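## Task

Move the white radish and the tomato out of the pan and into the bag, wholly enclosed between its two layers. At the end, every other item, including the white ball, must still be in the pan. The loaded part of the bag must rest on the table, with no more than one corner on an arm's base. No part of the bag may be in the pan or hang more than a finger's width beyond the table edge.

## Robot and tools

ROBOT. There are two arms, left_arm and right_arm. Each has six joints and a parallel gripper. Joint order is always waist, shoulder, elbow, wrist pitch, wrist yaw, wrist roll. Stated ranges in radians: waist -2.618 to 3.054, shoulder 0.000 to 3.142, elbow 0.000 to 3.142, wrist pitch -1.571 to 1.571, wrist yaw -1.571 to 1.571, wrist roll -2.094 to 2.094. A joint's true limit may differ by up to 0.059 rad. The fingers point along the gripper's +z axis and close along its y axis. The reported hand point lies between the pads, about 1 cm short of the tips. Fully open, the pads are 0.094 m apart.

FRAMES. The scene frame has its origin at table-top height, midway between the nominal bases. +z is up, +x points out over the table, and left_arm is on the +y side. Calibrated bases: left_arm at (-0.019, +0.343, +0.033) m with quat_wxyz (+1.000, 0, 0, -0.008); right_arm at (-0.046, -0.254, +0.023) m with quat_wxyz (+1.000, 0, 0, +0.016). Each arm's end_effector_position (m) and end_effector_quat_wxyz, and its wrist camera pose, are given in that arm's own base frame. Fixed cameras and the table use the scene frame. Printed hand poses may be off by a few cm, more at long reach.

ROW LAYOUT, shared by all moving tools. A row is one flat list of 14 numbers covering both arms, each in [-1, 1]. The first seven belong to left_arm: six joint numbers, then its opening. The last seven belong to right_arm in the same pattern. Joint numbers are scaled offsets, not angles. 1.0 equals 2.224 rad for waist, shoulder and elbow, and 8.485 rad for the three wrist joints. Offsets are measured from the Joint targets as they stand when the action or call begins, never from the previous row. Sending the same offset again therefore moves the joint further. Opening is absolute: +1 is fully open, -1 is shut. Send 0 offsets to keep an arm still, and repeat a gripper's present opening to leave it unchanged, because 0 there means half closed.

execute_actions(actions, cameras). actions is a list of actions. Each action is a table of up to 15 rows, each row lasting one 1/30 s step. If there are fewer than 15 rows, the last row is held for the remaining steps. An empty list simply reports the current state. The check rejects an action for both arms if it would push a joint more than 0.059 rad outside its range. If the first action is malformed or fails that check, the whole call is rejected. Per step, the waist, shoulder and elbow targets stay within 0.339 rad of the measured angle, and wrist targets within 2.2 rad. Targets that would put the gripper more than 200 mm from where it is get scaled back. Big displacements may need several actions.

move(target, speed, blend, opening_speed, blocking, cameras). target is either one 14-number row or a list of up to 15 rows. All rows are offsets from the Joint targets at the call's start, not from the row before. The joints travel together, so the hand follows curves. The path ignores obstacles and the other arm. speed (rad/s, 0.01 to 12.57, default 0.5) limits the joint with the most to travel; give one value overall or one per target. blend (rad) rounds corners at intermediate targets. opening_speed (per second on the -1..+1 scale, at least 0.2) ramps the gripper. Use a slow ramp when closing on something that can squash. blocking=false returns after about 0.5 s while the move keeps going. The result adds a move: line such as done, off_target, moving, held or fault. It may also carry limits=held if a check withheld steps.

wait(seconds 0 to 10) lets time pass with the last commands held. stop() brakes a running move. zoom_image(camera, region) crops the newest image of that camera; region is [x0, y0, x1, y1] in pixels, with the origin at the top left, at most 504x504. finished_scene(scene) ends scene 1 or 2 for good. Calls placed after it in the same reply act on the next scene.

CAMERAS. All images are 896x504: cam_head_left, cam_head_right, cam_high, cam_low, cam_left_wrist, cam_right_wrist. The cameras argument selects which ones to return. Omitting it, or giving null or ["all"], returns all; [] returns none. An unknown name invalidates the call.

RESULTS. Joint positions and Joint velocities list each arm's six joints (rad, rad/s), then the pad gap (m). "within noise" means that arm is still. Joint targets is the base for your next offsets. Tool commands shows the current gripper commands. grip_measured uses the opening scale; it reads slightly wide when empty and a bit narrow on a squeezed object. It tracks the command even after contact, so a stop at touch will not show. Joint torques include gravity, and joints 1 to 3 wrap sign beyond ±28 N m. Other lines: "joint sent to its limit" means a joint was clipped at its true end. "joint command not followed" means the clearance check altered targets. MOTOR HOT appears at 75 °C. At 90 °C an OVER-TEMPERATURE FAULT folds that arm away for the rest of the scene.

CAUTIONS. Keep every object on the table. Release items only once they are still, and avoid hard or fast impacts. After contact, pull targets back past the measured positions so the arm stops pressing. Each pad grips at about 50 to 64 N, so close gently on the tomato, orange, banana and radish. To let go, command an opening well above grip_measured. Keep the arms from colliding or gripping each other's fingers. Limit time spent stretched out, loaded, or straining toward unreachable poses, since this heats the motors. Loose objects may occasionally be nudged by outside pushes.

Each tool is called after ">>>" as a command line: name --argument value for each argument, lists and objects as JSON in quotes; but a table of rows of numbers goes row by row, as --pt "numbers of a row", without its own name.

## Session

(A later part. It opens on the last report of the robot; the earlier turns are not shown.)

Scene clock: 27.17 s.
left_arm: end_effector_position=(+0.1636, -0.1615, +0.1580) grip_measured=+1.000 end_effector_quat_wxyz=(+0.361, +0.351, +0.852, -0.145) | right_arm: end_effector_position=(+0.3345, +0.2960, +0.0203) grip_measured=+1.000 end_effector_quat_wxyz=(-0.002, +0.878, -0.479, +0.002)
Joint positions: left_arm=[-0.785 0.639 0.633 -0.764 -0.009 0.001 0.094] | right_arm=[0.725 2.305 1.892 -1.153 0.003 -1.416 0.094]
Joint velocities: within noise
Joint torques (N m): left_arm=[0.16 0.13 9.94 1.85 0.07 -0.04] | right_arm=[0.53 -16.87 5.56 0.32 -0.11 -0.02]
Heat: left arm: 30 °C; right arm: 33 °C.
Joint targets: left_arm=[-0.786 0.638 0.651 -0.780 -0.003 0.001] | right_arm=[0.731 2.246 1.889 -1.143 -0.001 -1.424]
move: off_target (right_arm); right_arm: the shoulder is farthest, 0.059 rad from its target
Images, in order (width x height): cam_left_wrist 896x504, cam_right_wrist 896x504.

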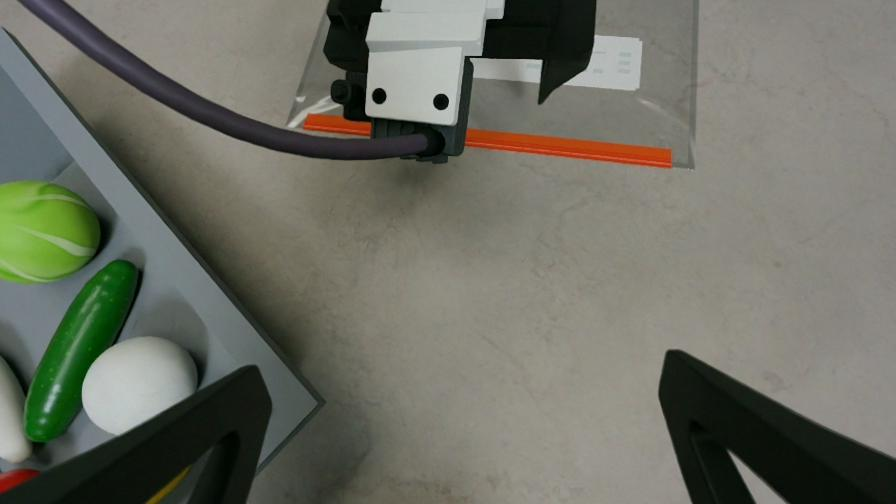

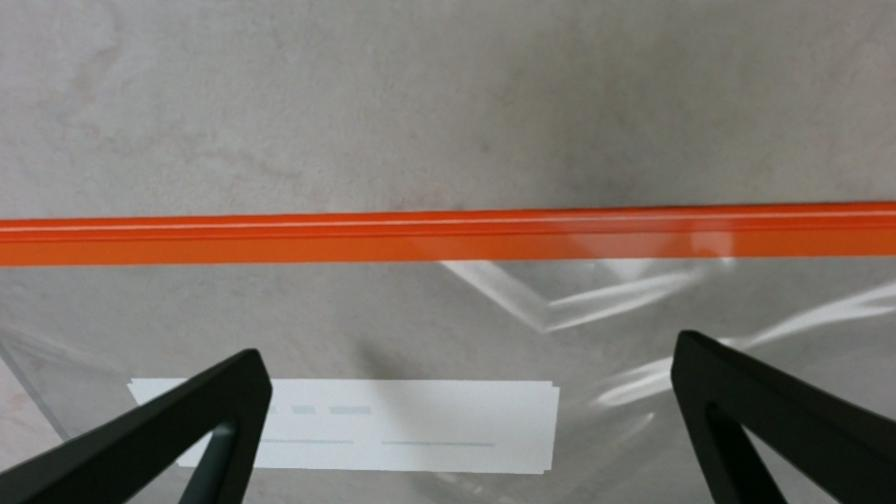

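>>> move --target '[0,0,0,0,0,0,1, 0,0.0058,-0.0256,0.0083,0,0,1]' --speed 0.2 --cameras '["cam_right_wrist","cam_low"]'

Scene clock: 28.60 s.
left_arm: end_effector_position=(+0.1636, -0.1615, +0.1580) grip_measured=+1.000 end_effector_quat_wxyz=(+0.361, +0.351, +0.852, -0.145) | right_arm: end_effector_position=(+0.3349, +0.2963, +0.0064) grip_measured=+1.000 end_effector_quat_wxyz=(-0.008, +0.878, -0.479, +0.004)
Joint positions: left_arm=[-0.785 0.639 0.633 -0.764 -0.009 0.001 0.094] | right_arm=[0.725 2.305 1.836 -1.083 0.003 -1.417 0.094]
Joint velocities: within noise
Joint torques (N m): left_arm=[0.16 0.09 9.96 1.84 0.06 -0.05] | right_arm=[0.54 -15.69 5.5 0.36 -0.11 -0.03]
Heat: left arm: 30 °C; right arm: 34 °C.
Joint targets: left_arm=[-0.786 0.638 0.651 -0.780 -0.003 0.001] | right_arm=[0.731 2.259 1.832 -1.072 -0.001 -1.424]
move: off_target (right_arm); right_arm: the shoulder is farthest, 0.046 rad from its target
Images, in order (width x height): cam_low 896x504, cam_right_wrist 896x504.

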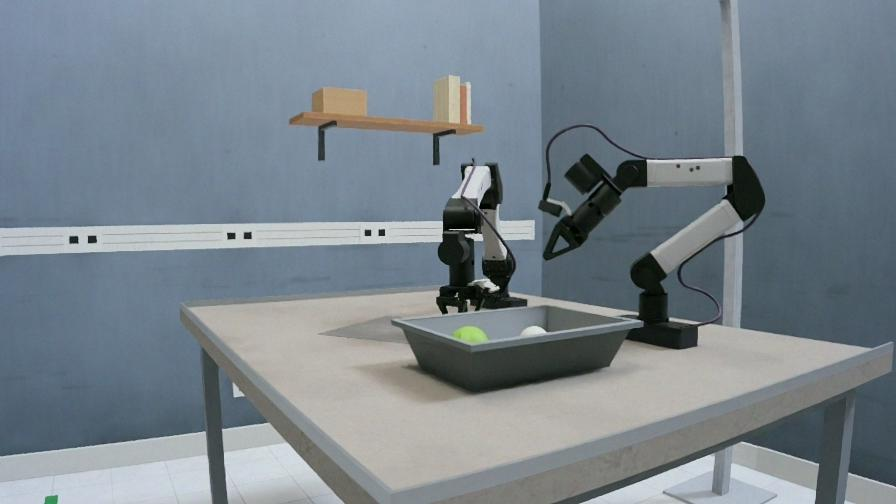

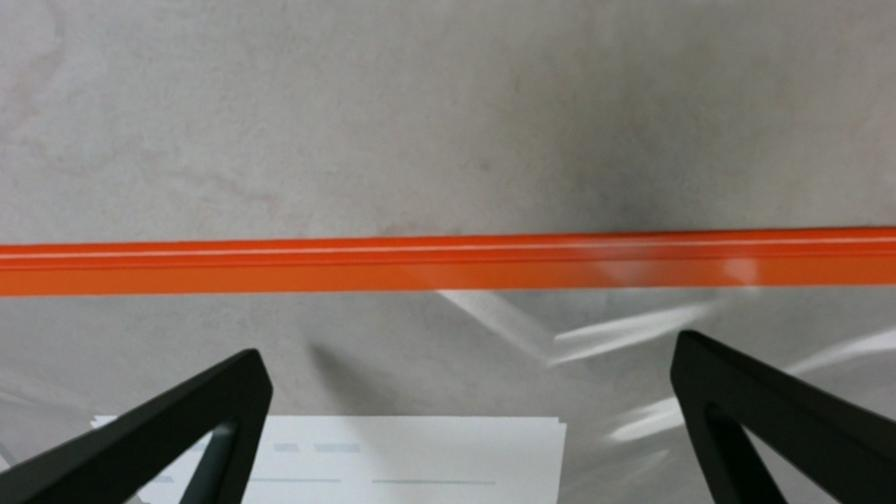

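>>> move --target '[0,0,0,0,0,0,1, 0,0.002,-0.0225,0.0062,0,0,0.1]' --speed 0.15 --cameras '["cam_right_wrist","cam_left_wrist"]'

>>> zoom_image --camera "cam_right_wrist" --region '[200, 200, 700, 504]'

Scene clock: 30.03 s.
left_arm: end_effector_position=(+0.1636, -0.1615, +0.1580) grip_measured=+1.000 end_effector_quat_wxyz=(+0.361, +0.351, +0.852, -0.145) | right_arm: end_effector_position=(+0.3329, +0.2945, -0.0059) grip_measured=+0.101 end_effector_quat_wxyz=(-0.009, +0.878, -0.479, +0.005)
Joint positions: left_arm=[-0.785 0.639 0.633 -0.764 -0.009 0.001 0.094] | right_arm=[0.725 2.305 1.786 -1.03 0.003 -1.418 0.052]
Joint velocities: within noise
Joint torques (N m): left_arm=[0.14 0.13 9.96 1.84 0.07 -0.05] | right_arm=[0.54 -15.25 5.44 0.38 -0.11 -0.02]
Heat: left arm: 30 °C; right arm: 35 °C.
Joint targets: left_arm=[-0.786 0.638 0.651 -0.780 -0.003 0.001] | right_arm=[0.731 2.264 1.782 -1.020 -0.001 -1.424]
move: off_target (right_arm); right_arm: the shoulder is farthest, 0.042 rad from its target
Images, in order (width x height): cam_left_wrist 896x504, cam_right_wrist 896x504.

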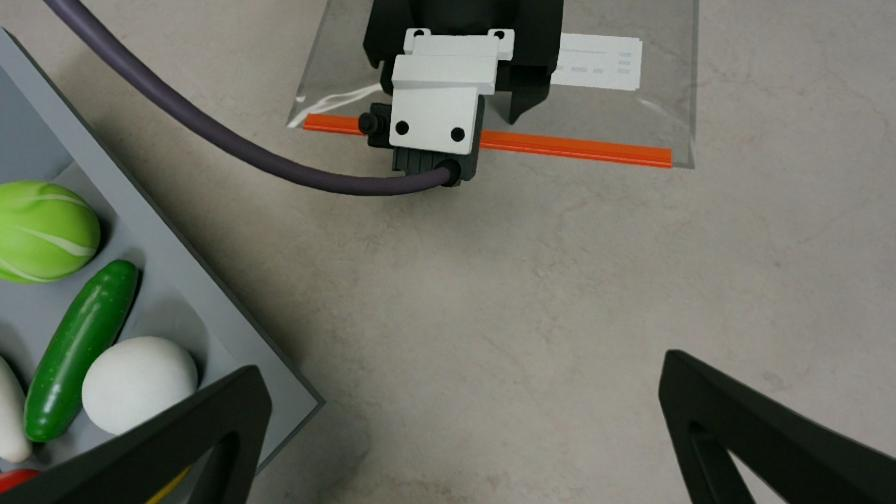

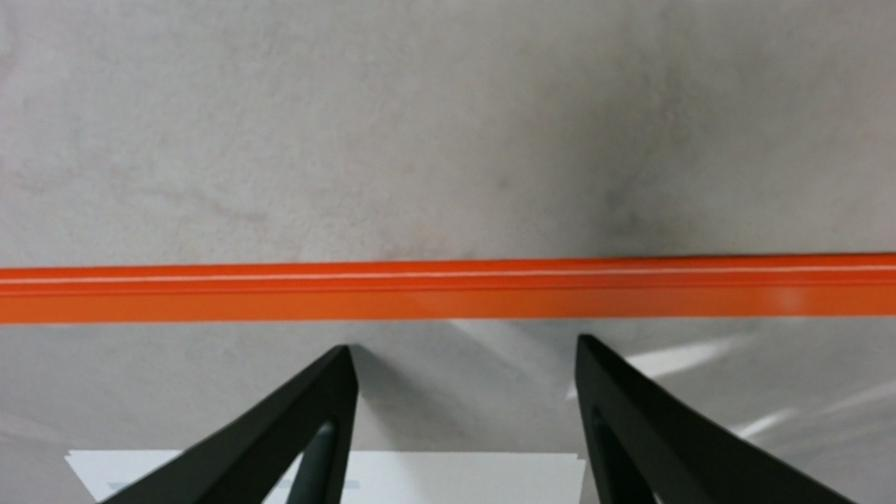

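Scaled by 1.008 from the camera's 896x504 image, which has a finer 1280x720 frame.

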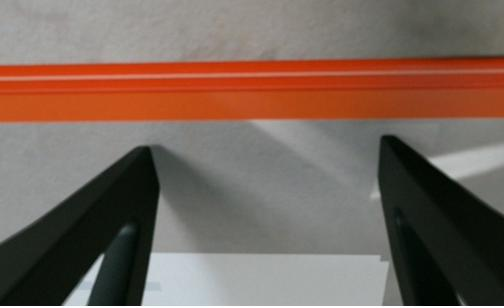

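>>> move --pt "0 0 0 0 0 0 1 0 0.001 -0.0135 0.0037 0 0 0.1" --pt "0 0 0 0 0 0 1 0 0.001 -0.0135 0.0037 0 0 -0.5" --speed 0.1 --opening_speed 0.5 --cameras '["cam_right_wrist","cam_left_wrist"]'

>>> zoom_image --camera "cam_right_wrist" --region '[200, 200, 700, 504]'

Scene clock: 32.40 s.
left_arm: end_effector_position=(+0.1636, -0.1615, +0.1580) grip_measured=+1.000 end_effector_quat_wxyz=(+0.361, +0.351, +0.852, -0.145) | right_arm: end_effector_position=(+0.3320, +0.2937, -0.0079) grip_measured=-0.498 end_effector_quat_wxyz=(-0.012, +0.878, -0.479, +0.006)
Joint positions: left_arm=[-0.785 0.639 0.633 -0.764 -0.009 0.001 0.094] | right_arm=[0.725 2.298 1.765 -1.012 0.003 -1.418 0.024]
Joint velocities: within noise
Joint torques (N m): left_arm=[0.13 0.1 10.02 1.83 0.07 -0.05] | right_arm=[0.54 -14.35 4.59 0.52 -0.11 -0.02]
Heat: left arm: 30 °C; right arm: 37 °C.
Joint targets: left_arm=[-0.786 0.638 0.651 -0.780 -0.003 0.001] | right_arm=[0.731 2.266 1.752 -0.988 -0.001 -1.424]
move: done
Images, in order (width x height): cam_left_wrist 896x504, cam_right_wrist 896x504.

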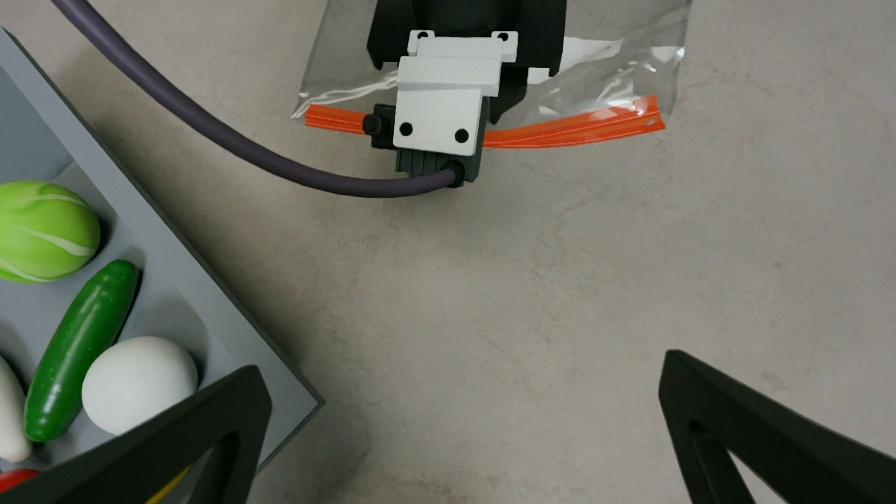

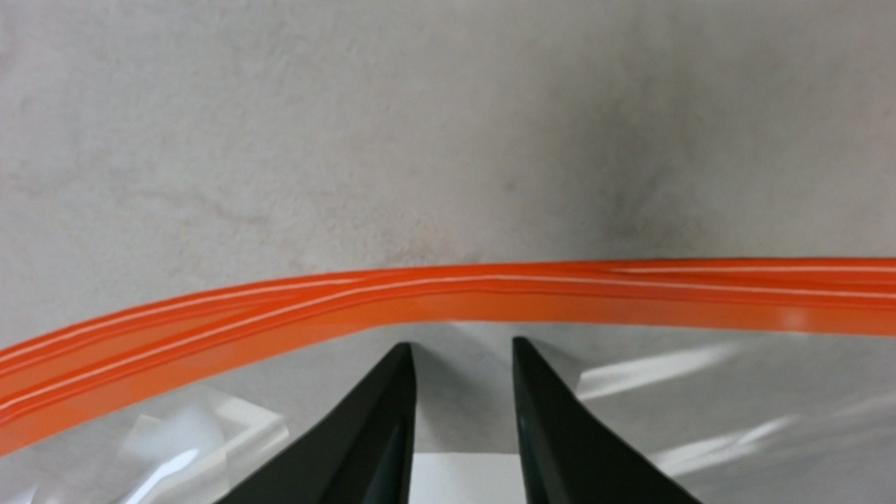

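Scaled by 1.008 from the camera's 896x504 image, which has a finer 1280x720 frame.

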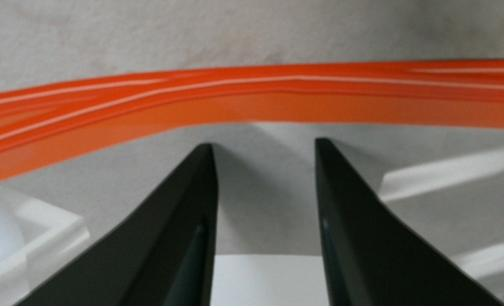

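>>> move --target '[0,0,0,0,0,0,1, 0,0,0,0,0,0,-1]' --opening_speed 0.4 --cameras '["cam_right_wrist","cam_left_wrist"]'

>>> zoom_image --camera "cam_right_wrist" --region '[200, 200, 700, 504]'

Scene clock: 34.07 s.
left_arm: end_effector_position=(+0.1636, -0.1615, +0.1580) grip_measured=+1.000 end_effector_quat_wxyz=(+0.361, +0.351, +0.852, -0.145) | right_arm: end_effector_position=(+0.3321, +0.2938, -0.0079) grip_measured=-0.991 end_effector_quat_wxyz=(-0.012, +0.878, -0.479, +0.006)
Joint positions: left_arm=[-0.785 0.639 0.633 -0.764 -0.009 0.001 0.094] | right_arm=[0.725 2.298 1.765 -1.011 0.003 -1.418 0]
Joint velocities: within noise
Joint torques (N m): left_arm=[0.16 0.09 9.96 1.85 0.07 -0.05] | right_arm=[0.55 -14.34 4.59 0.52 -0.11 -0.02]
Heat: left arm: 30 °C; right arm: 38 °C.
Joint targets: left_arm=[-0.786 0.638 0.651 -0.780 -0.003 0.001] | right_arm=[0.731 2.266 1.752 -0.988 -0.001 -1.424]
move: done
Images, in order (width x height): cam_left_wrist 896x504, cam_right_wrist 896x504.

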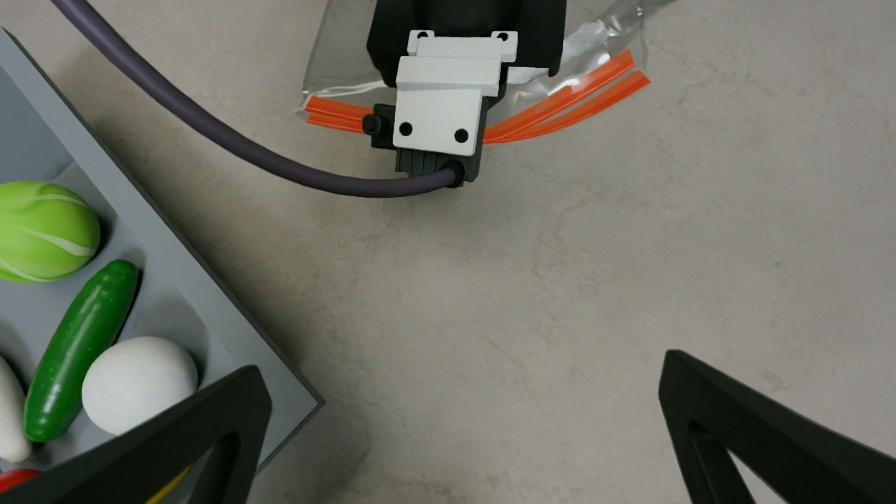

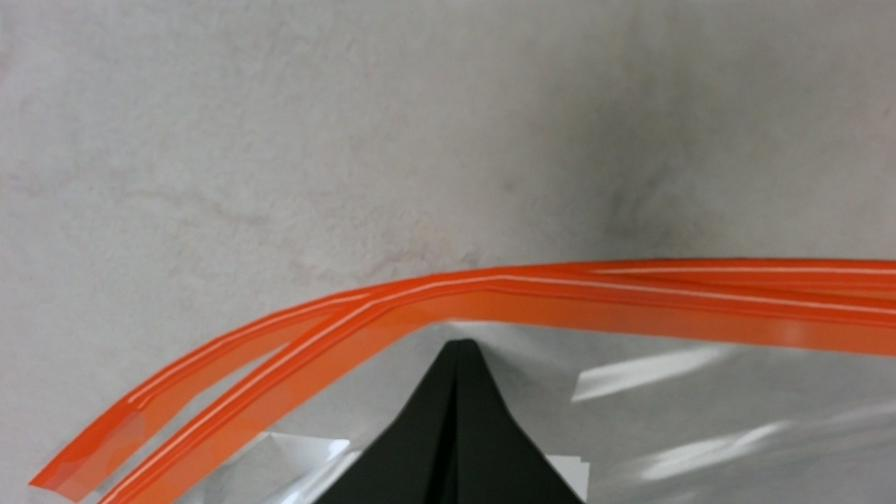

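Scaled by 1.008 from the camera's 896x504 image, which has a finer 1280x720 frame.

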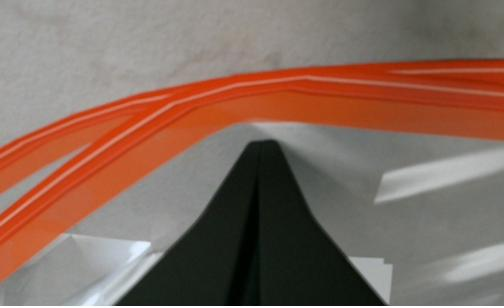

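>>> move --target '[0,0,0,0,0,0,1, 0,-0.009,0.054,-0.0165,0,0,-1]' --speed 0.2 --cameras '["cam_right_wrist","cam_left_wrist"]'

>>> zoom_image --camera "cam_right_wrist" --region '[200, 200, 700, 504]'

Scene clock: 35.63 s.
left_arm: end_effector_position=(+0.1636, -0.1615, +0.1580) grip_measured=+1.000 end_effector_quat_wxyz=(+0.361, +0.351, +0.852, -0.145) | right_arm: end_effector_position=(+0.3309, +0.2928, +0.0122) grip_measured=-0.991 end_effector_quat_wxyz=(+0.001, +0.878, -0.479, +0.001)
Joint positions: left_arm=[-0.785 0.639 0.633 -0.764 -0.009 0.001 0.094] | right_arm=[0.725 2.297 1.847 -1.121 0.003 -1.418 0]
Joint velocities: within noise
Joint torques (N m): left_arm=[0.1 0.13 9.98 1.84 0.07 -0.05] | right_arm=[0.51 -16.14 8.24 0.23 -0.11 -0.02]
Heat: left arm: 31 °C; right arm: 39 °C.
Joint targets: left_arm=[-0.786 0.638 0.651 -0.780 -0.003 0.001] | right_arm=[0.731 2.246 1.872 -1.128 -0.001 -1.424]
move: off_target (right_arm); right_arm: the shoulder is farthest, 0.051 rad from its target
Images, in order (width x height): cam_left_wrist 896x504, cam_right_wrist 896x504.

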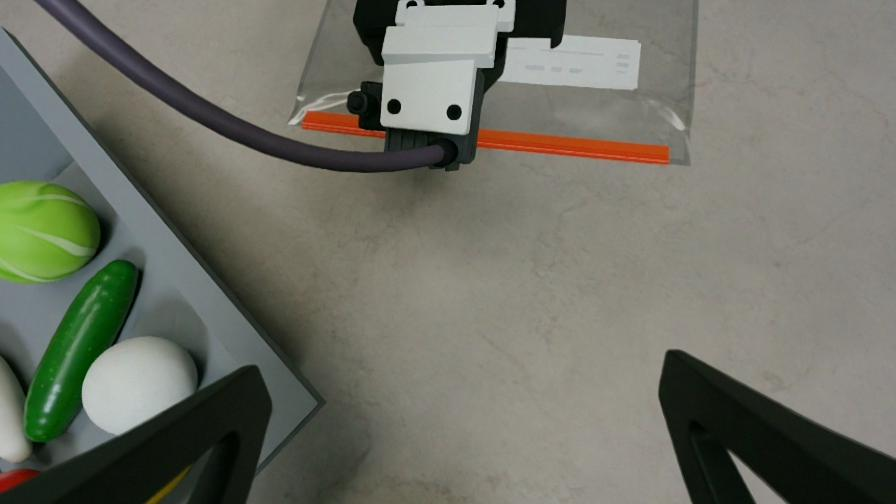

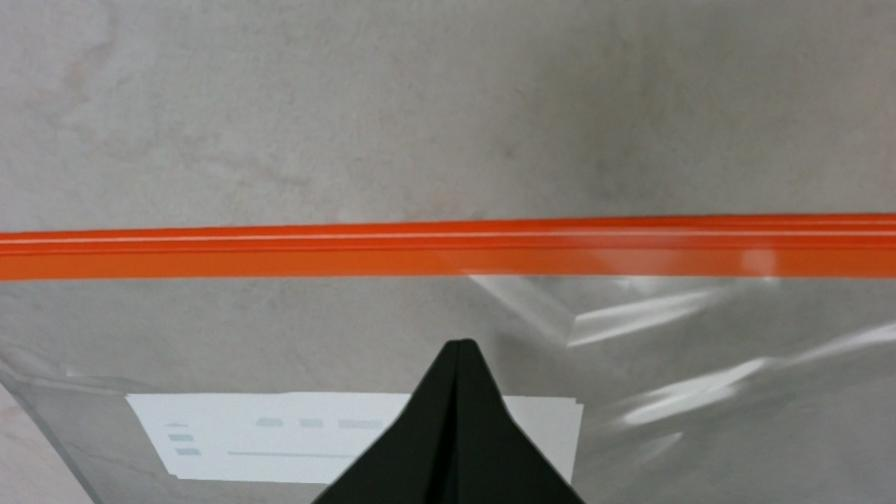

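Scaled by 1.008 from the camera's 896x504 image, which has a finer 1280x720 frame.

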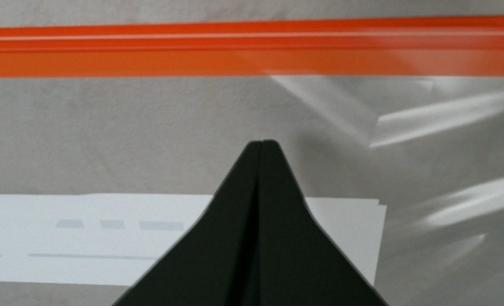

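>>> move --pt "0 0 0 0 0 0 1 0 0 0 0 0 0 0.1" --pt "0 0 0 0 0 0 1 0 0.009 -0.0616 0.0146 0 0 0.1" --pt "0 0 0 0 0 0 1 0 0.009 -0.0616 0.0146 0 0 -0.4" --speed 0.12 --opening_speed 0.5 --cameras '["cam_right_wrist","cam_left_wrist"]'

Scene clock: 41.13 s.
left_arm: end_effector_position=(+0.1636, -0.1615, +0.1580) grip_measured=+1.000 end_effector_quat_wxyz=(+0.361, +0.351, +0.852, -0.145) | right_arm: end_effector_position=(+0.3298, +0.2917, -0.0078) grip_measured=-0.398 end_effector_quat_wxyz=(-0.010, +0.878, -0.479, +0.005)
Joint positions: left_arm=[-0.785 0.639 0.633 -0.764 -0.009 0.001 0.094] | right_arm=[0.725 2.289 1.75 -1.01 0.003 -1.418 0.028]
Joint velocities: within noise
Joint torques (N m): left_arm=[0.14 0.12 9.96 1.84 0.06 -0.05] | right_arm=[0.54 -13.52 4.34 0.32 -0.12 -0.01]
Heat: left arm: 31 °C; right arm: 41 °C.
Joint targets: left_arm=[-0.786 0.638 0.651 -0.780 -0.003 0.001] | right_arm=[0.731 2.266 1.735 -1.004 -0.001 -1.424]
move: done
Images, in order (width x height): cam_left_wrist 896x504, cam_right_wrist 896x504.

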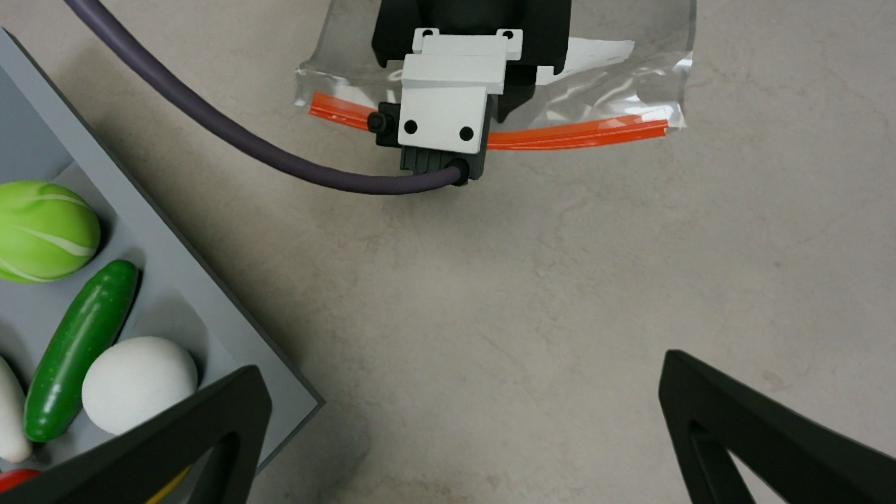

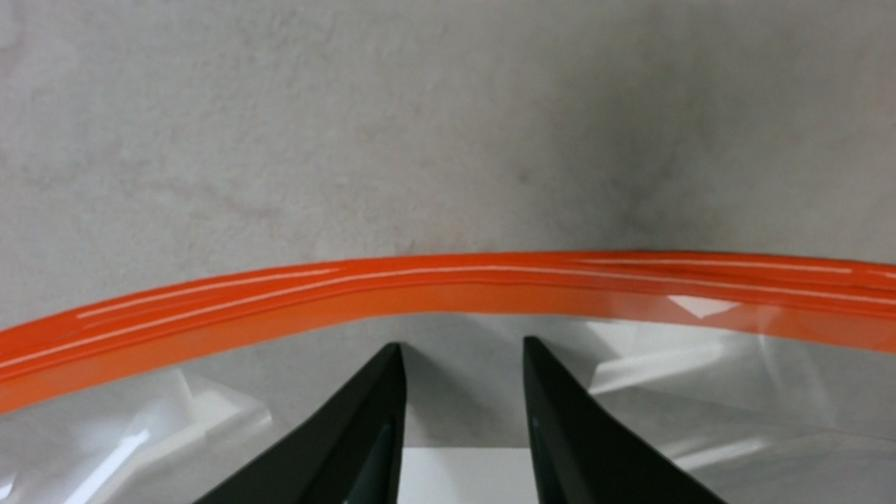

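>>> move --target '[0,0,0,0,0,0,1, 0,0,0,0,0,0,-1]' --opening_speed 0.4 --cameras '["cam_right_wrist"]'

>>> zoom_image --camera "cam_right_wrist" --region '[300, 200, 600, 400]'

>>> move --target '[0,0,0,0,0,0,1, 0,-0.009,0.054,-0.0165,0,0,-1]' --speed 0.2 --cameras '["cam_right_wrist"]'

Scene clock: 43.07 s.
left_arm: end_effector_position=(+0.1636, -0.1615, +0.1580) grip_measured=+1.000 end_effector_quat_wxyz=(+0.361, +0.351, +0.852, -0.145) | right_arm: end_effector_position=(+0.3298, +0.2918, -0.0078) grip_measured=-0.991 end_effector_quat_wxyz=(-0.010, +0.878, -0.479, +0.005)
Joint positions: left_arm=[-0.785 0.639 0.633 -0.764 -0.009 0.001 0.094] | right_arm=[0.725 2.289 1.75 -1.009 0.003 -1.418 0]
Joint velocities: within noise
Joint torques (N m): left_arm=[0.14 0.13 9.96 1.84 0.06 -0.05] | right_arm=[0.53 -13.55 4.34 0.33 -0.11 -0.02]
Heat: left arm: 32 °C; right arm: 42 °C.
Joint targets: left_arm=[-0.786 0.638 0.651 -0.780 -0.003 0.001] | right_arm=[0.731 2.266 1.735 -1.004 -0.001 -1.424]
move: done
Images, in order (width x height): cam_right_wrist 896x504.

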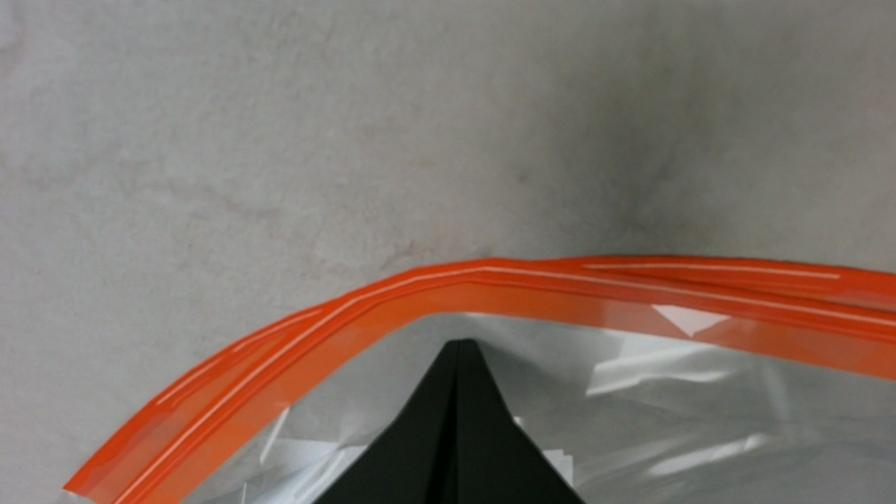

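Scaled by 1.680 from the camera's 896x504 image, which has a finer 1280x720 frame.

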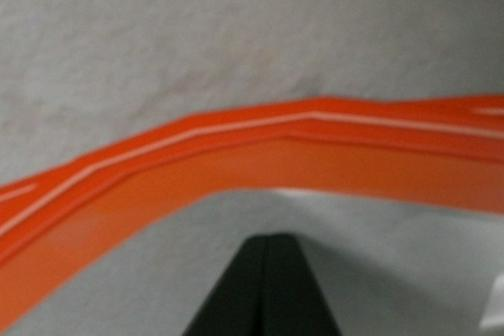

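Scene clock: 44.40 s.
left_arm: end_effector_position=(+0.1636, -0.1615, +0.1580) grip_measured=+1.000 end_effector_quat_wxyz=(+0.361, +0.351, +0.852, -0.145) | right_arm: end_effector_position=(+0.3248, +0.2874, +0.0117) grip_measured=-0.991 end_effector_quat_wxyz=(+0.012, +0.878, -0.479, -0.003)
Joint positions: left_arm=[-0.785 0.639 0.633 -0.764 -0.009 0.001 0.094] | right_arm=[0.725 2.289 1.83 -1.137 0.003 -1.418 0]
Joint velocities: within noise
Joint torques (N m): left_arm=[0.12 0.09 9.98 1.85 0.06 -0.05] | right_arm=[0.54 -15.31 8.17 0.06 -0.12 -0.03]
Heat: left arm: 32 °C; right arm: 42 °C.
Joint targets: left_arm=[-0.786 0.638 0.651 -0.780 -0.003 0.001] | right_arm=[0.731 2.246 1.855 -1.144 -0.001 -1.424]
move: off_target (right_arm); right_arm: the shoulder is farthest, 0.043 rad from its target
Images, in order (width x height): cam_right_wrist 896x504.

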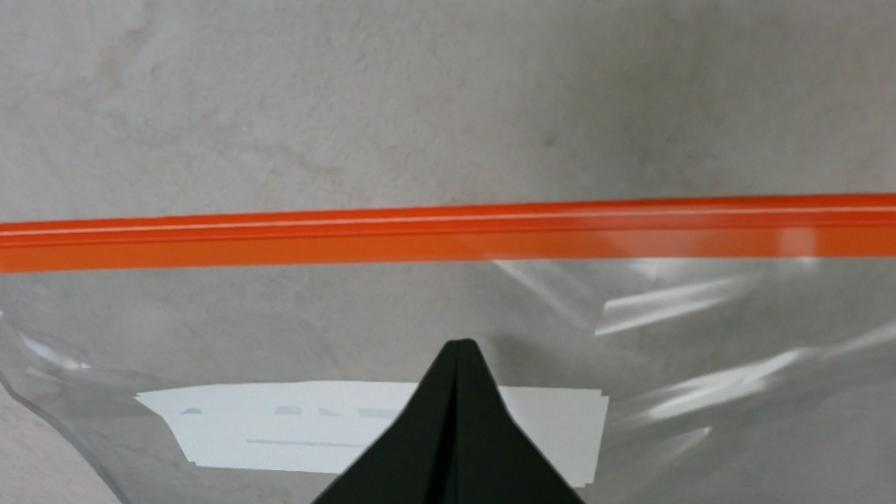

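>>> move --pt "0 0 0 0 0 0 1 0 0 0.1 -0.02 0 0 0.1" --pt "0 0 0 0 0 0 1 -0.0207 0.0962 0.201 -0.0275 0 0.1767 0.1" --speed 0.6 --cameras '["cam_right_wrist","cam_left_wrist"]'

Scene clock: 49.27 s.
left_arm: end_effector_position=(+0.1636, -0.1615, +0.1580) grip_measured=+1.000 end_effector_quat_wxyz=(+0.361, +0.351, +0.852, -0.145) | right_arm: end_effector_position=(+0.3712, +0.3059, +0.0561) grip_measured=+0.099 end_effector_quat_wxyz=(+0.015, -0.306, +0.952, +0.005)
Joint positions: left_arm=[-0.785 0.639 0.633 -0.764 -0.009 0.001 0.094] | right_arm=[0.69 2.442 2.274 -1.373 0.003 0.067 0.052]
Joint velocities: within noise
Joint torques (N m): left_arm=[0.14 0.1 9.95 1.84 0.06 -0.05] | right_arm=[-0.55 -11.07 8.69 0.29 -0.07 0.12]
Heat: left arm: 33 °C; right arm: 43 °C.
Joint targets: left_arm=[-0.786 0.638 0.651 -0.780 -0.003 0.001] | right_arm=[0.684 2.460 2.302 -1.378 -0.001 0.075]
move: done
Images, in order (width x height): cam_left_wrist 896x504, cam_right_wrist 896x504.

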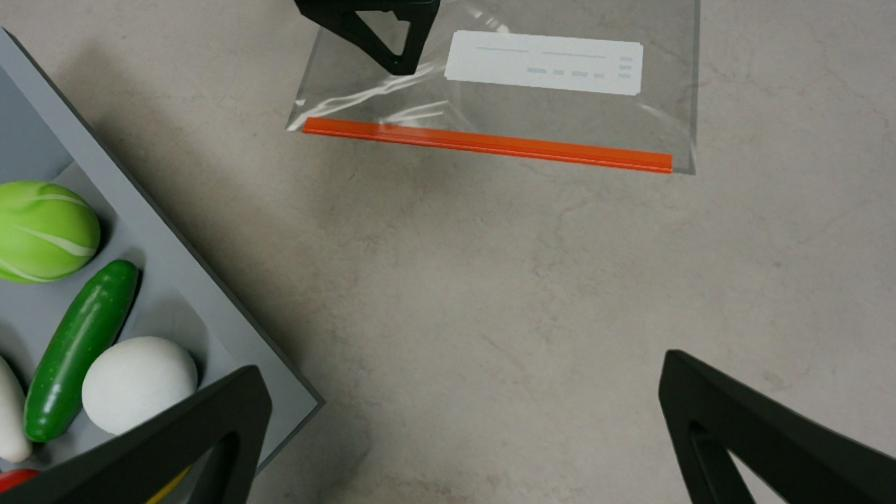

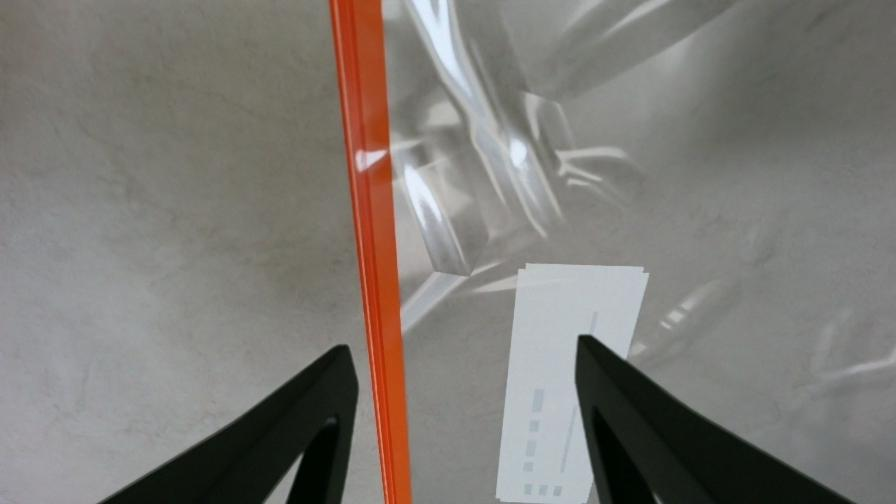

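>>> move --target '[0,0,0,0,0,0,1, 0,0.003,-0.0859,0.0235,0,0,0.1]' --speed 0.25 --cameras '["cam_right_wrist","cam_left_wrist"]'

Scene clock: 51.27 s.
left_arm: end_effector_position=(+0.1636, -0.1615, +0.1580) grip_measured=+1.000 end_effector_quat_wxyz=(+0.361, +0.351, +0.852, -0.145) | right_arm: end_effector_position=(+0.3745, +0.3087, +0.0119) grip_measured=+0.099 end_effector_quat_wxyz=(+0.021, -0.306, +0.952, +0.007)
Joint positions: left_arm=[-0.785 0.639 0.633 -0.764 -0.009 0.001 0.094] | right_arm=[0.69 2.45 2.114 -1.19 0.003 0.068 0.052]
Joint velocities: within noise
Joint torques (N m): left_arm=[0.13 0.13 9.96 1.85 0.07 -0.05] | right_arm=[-0.53 -11.36 5.78 0.45 -0.05 0.12]
Heat: left arm: 33 °C; right arm: 43 °C.
Joint targets: left_arm=[-0.786 0.638 0.651 -0.780 -0.003 0.001] | right_arm=[0.684 2.467 2.111 -1.178 -0.001 0.075]
move: done
Images, in order (width x height): cam_left_wrist 896x504, cam_right_wrist 896x504.

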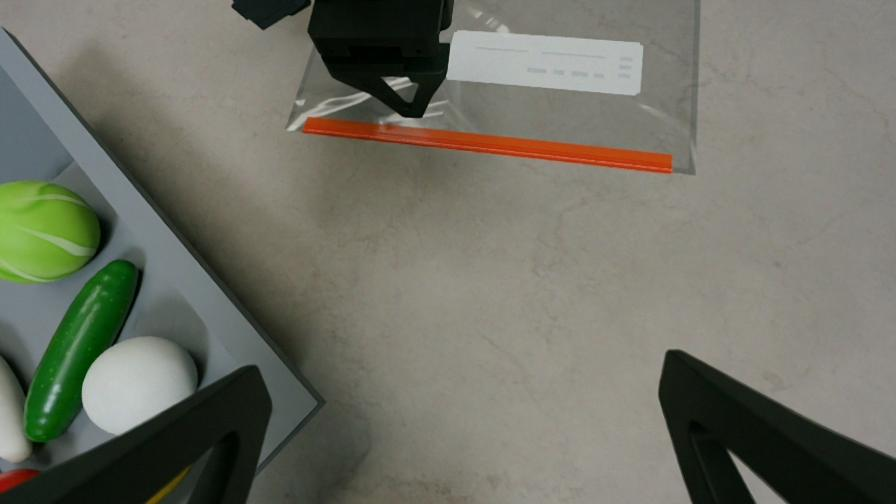

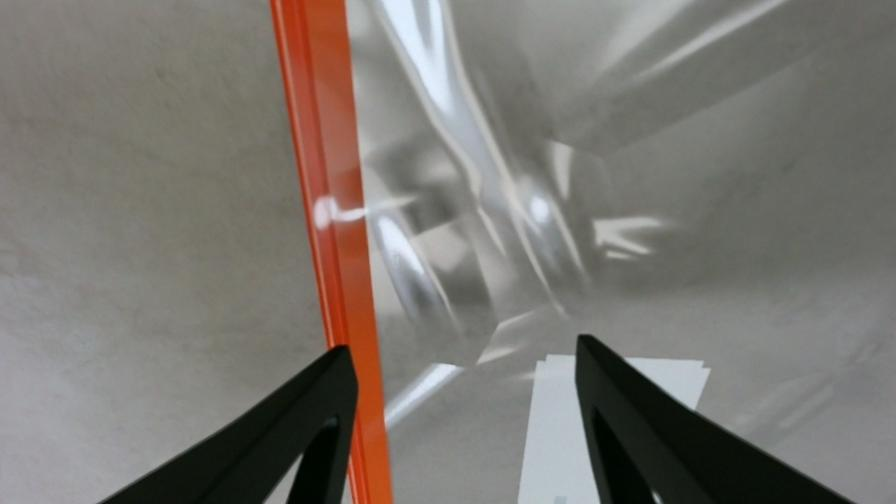

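>>> move --pt "0 0 0 0 0 0 1 0 0.002 -0.0385 0.0102 0 0 0.1" --pt "0 0 0 0 0 0 1 0 0.002 -0.0385 0.0102 0 0 -0.4" --speed 0.12 --opening_speed 0.5 --cameras '["cam_right_wrist","cam_left_wrist"]'

Scene clock: 61.33 s.
left_arm: end_effector_position=(+0.1636, -0.1615, +0.1580) grip_measured=+1.000 end_effector_quat_wxyz=(+0.361, +0.351, +0.852, -0.145) | right_arm: end_effector_position=(+0.3745, +0.3065, -0.0070) grip_measured=-0.398 end_effector_quat_wxyz=(+0.024, -0.304, +0.952, +0.007)
Joint positions: left_arm=[-0.785 0.639 0.633 -0.764 -0.009 0.001 0.094] | right_arm=[0.688 2.45 2.038 -1.109 0.005 0.069 0.028]
Joint velocities: within noise
Joint torques (N m): left_arm=[0.18 0.12 9.95 1.84 0.07 -0.06] | right_arm=[-0.29 -10.89 4.82 0.55 -0.07 0.11]
Heat: left arm: 34 °C; right arm: 45 °C.
Joint targets: left_arm=[-0.786 0.638 0.651 -0.780 -0.003 0.001] | right_arm=[0.684 2.471 2.025 -1.092 -0.001 0.075]
move: done
Images, in order (width x height): cam_left_wrist 896x504, cam_right_wrist 896x504.

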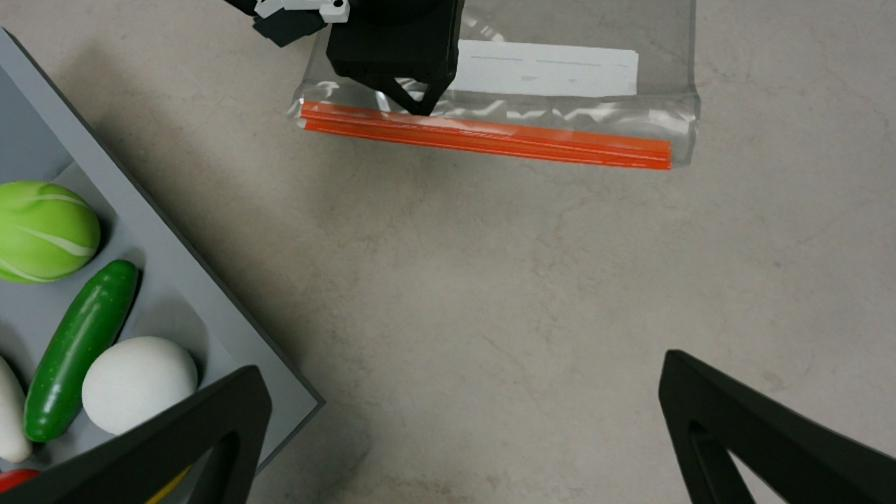

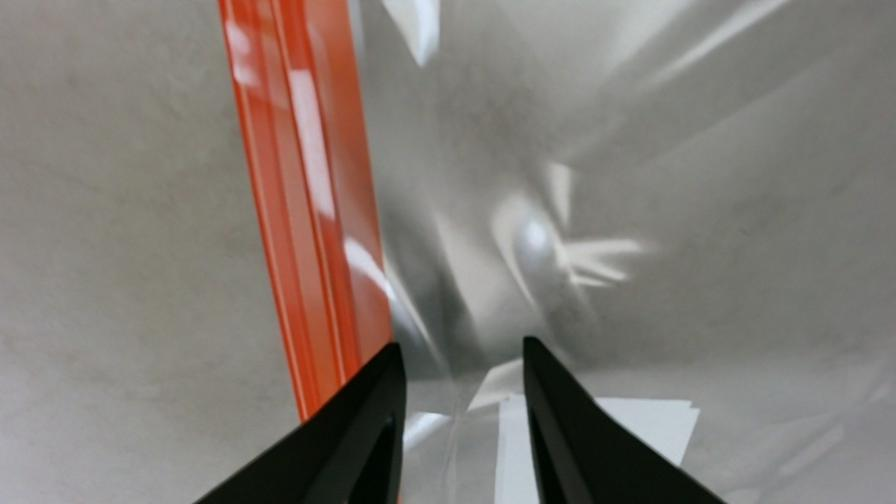

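>>> move --target '[0,0,0,0,0,0,1, 0,0,0,0,0,0,-1]' --opening_speed 0.4 --cameras '["cam_right_wrist"]'

>>> move --target '[0,0,0,0,0,0,1, 0,-0.005,0.06,-0.017,0,0,-1]' --speed 0.15 --cameras '["cam_right_wrist","cam_left_wrist"]'

Scene clock: 63.37 s.
left_arm: end_effector_position=(+0.1636, -0.1615, +0.1580) grip_measured=+1.000 end_effector_quat_wxyz=(+0.361, +0.351, +0.852, -0.145) | right_arm: end_effector_position=(+0.3755, +0.3074, -0.0069) grip_measured=-0.989 end_effector_quat_wxyz=(+0.026, -0.304, +0.952, +0.008)
Joint positions: left_arm=[-0.785 0.639 0.633 -0.764 -0.009 0.001 0.094] | right_arm=[0.688 2.45 2.038 -1.104 0.004 0.069 0.001]
Joint velocities: within noise
Joint torques (N m): left_arm=[0.09 0.1 9.98 1.83 0.07 -0.04] | right_arm=[-0.17 -10.92 4.82 0.51 -0.03 0.11]
Heat: left arm: 34 °C; right arm: 46 °C.
Joint targets: left_arm=[-0.786 0.638 0.651 -0.780 -0.003 0.001] | right_arm=[0.684 2.471 2.025 -1.092 -0.001 0.075]
move: done
Images, in order (width x height): cam_right_wrist 896x504.

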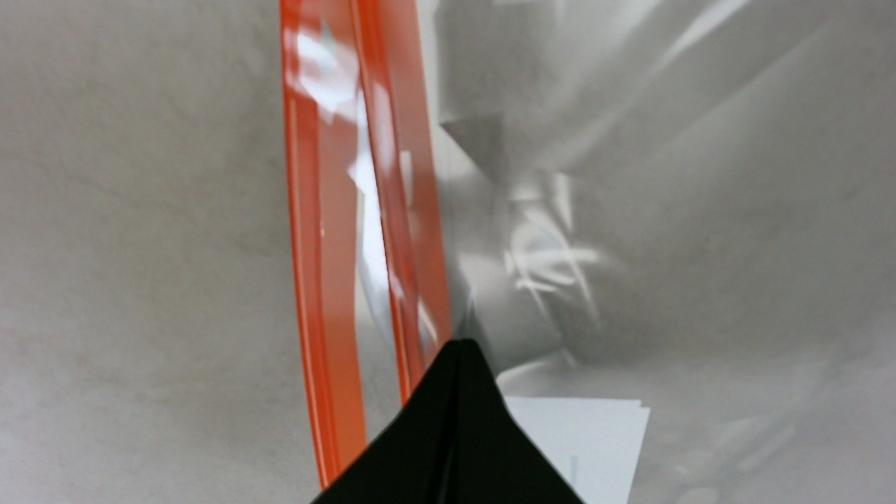

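Scene clock: 64.90 s.
left_arm: end_effector_position=(+0.1636, -0.1615, +0.1580) grip_measured=+1.000 end_effector_quat_wxyz=(+0.361, +0.351, +0.852, -0.145) | right_arm: end_effector_position=(+0.3717, +0.3044, +0.0163) grip_measured=-0.989 end_effector_quat_wxyz=(+0.011, -0.304, +0.953, +0.002)
Joint positions: left_arm=[-0.785 0.639 0.633 -0.764 -0.009 0.001 0.094] | right_arm=[0.688 2.45 2.132 -1.23 0.004 0.069 0.001]
Joint velocities: within noise
Joint torques (N m): left_arm=[0.14 0.12 9.96 1.84 0.06 -0.05] | right_arm=[-0.28 -11.89 8.58 0.29 -0.07 0.11]
Heat: left arm: 34 °C; right arm: 46 °C.
Joint targets: left_arm=[-0.786 0.638 0.651 -0.780 -0.003 0.001] | right_arm=[0.684 2.460 2.159 -1.236 -0.001 0.075]
move: done
Images, in order (width x height): cam_left_wrist 896x504, cam_right_wrist 896x504.

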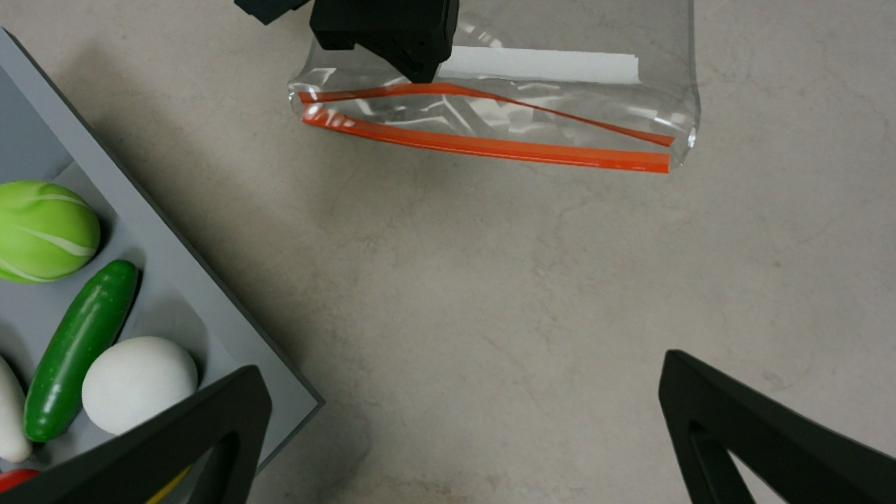

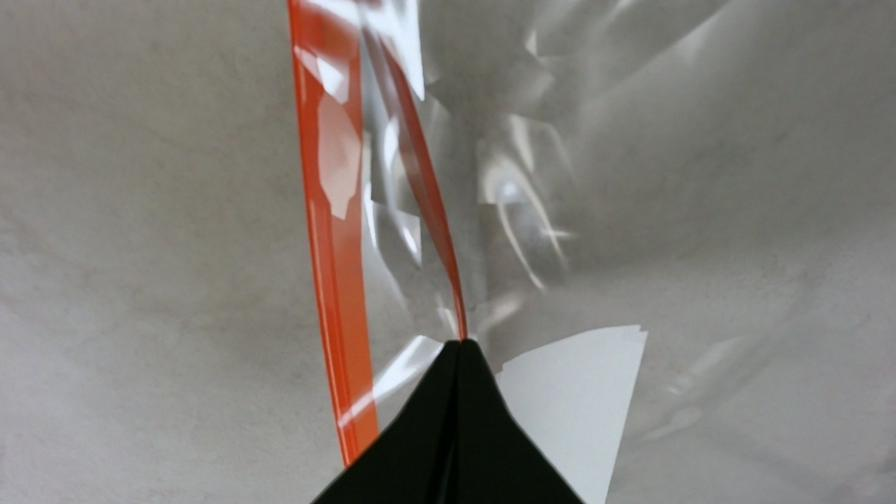

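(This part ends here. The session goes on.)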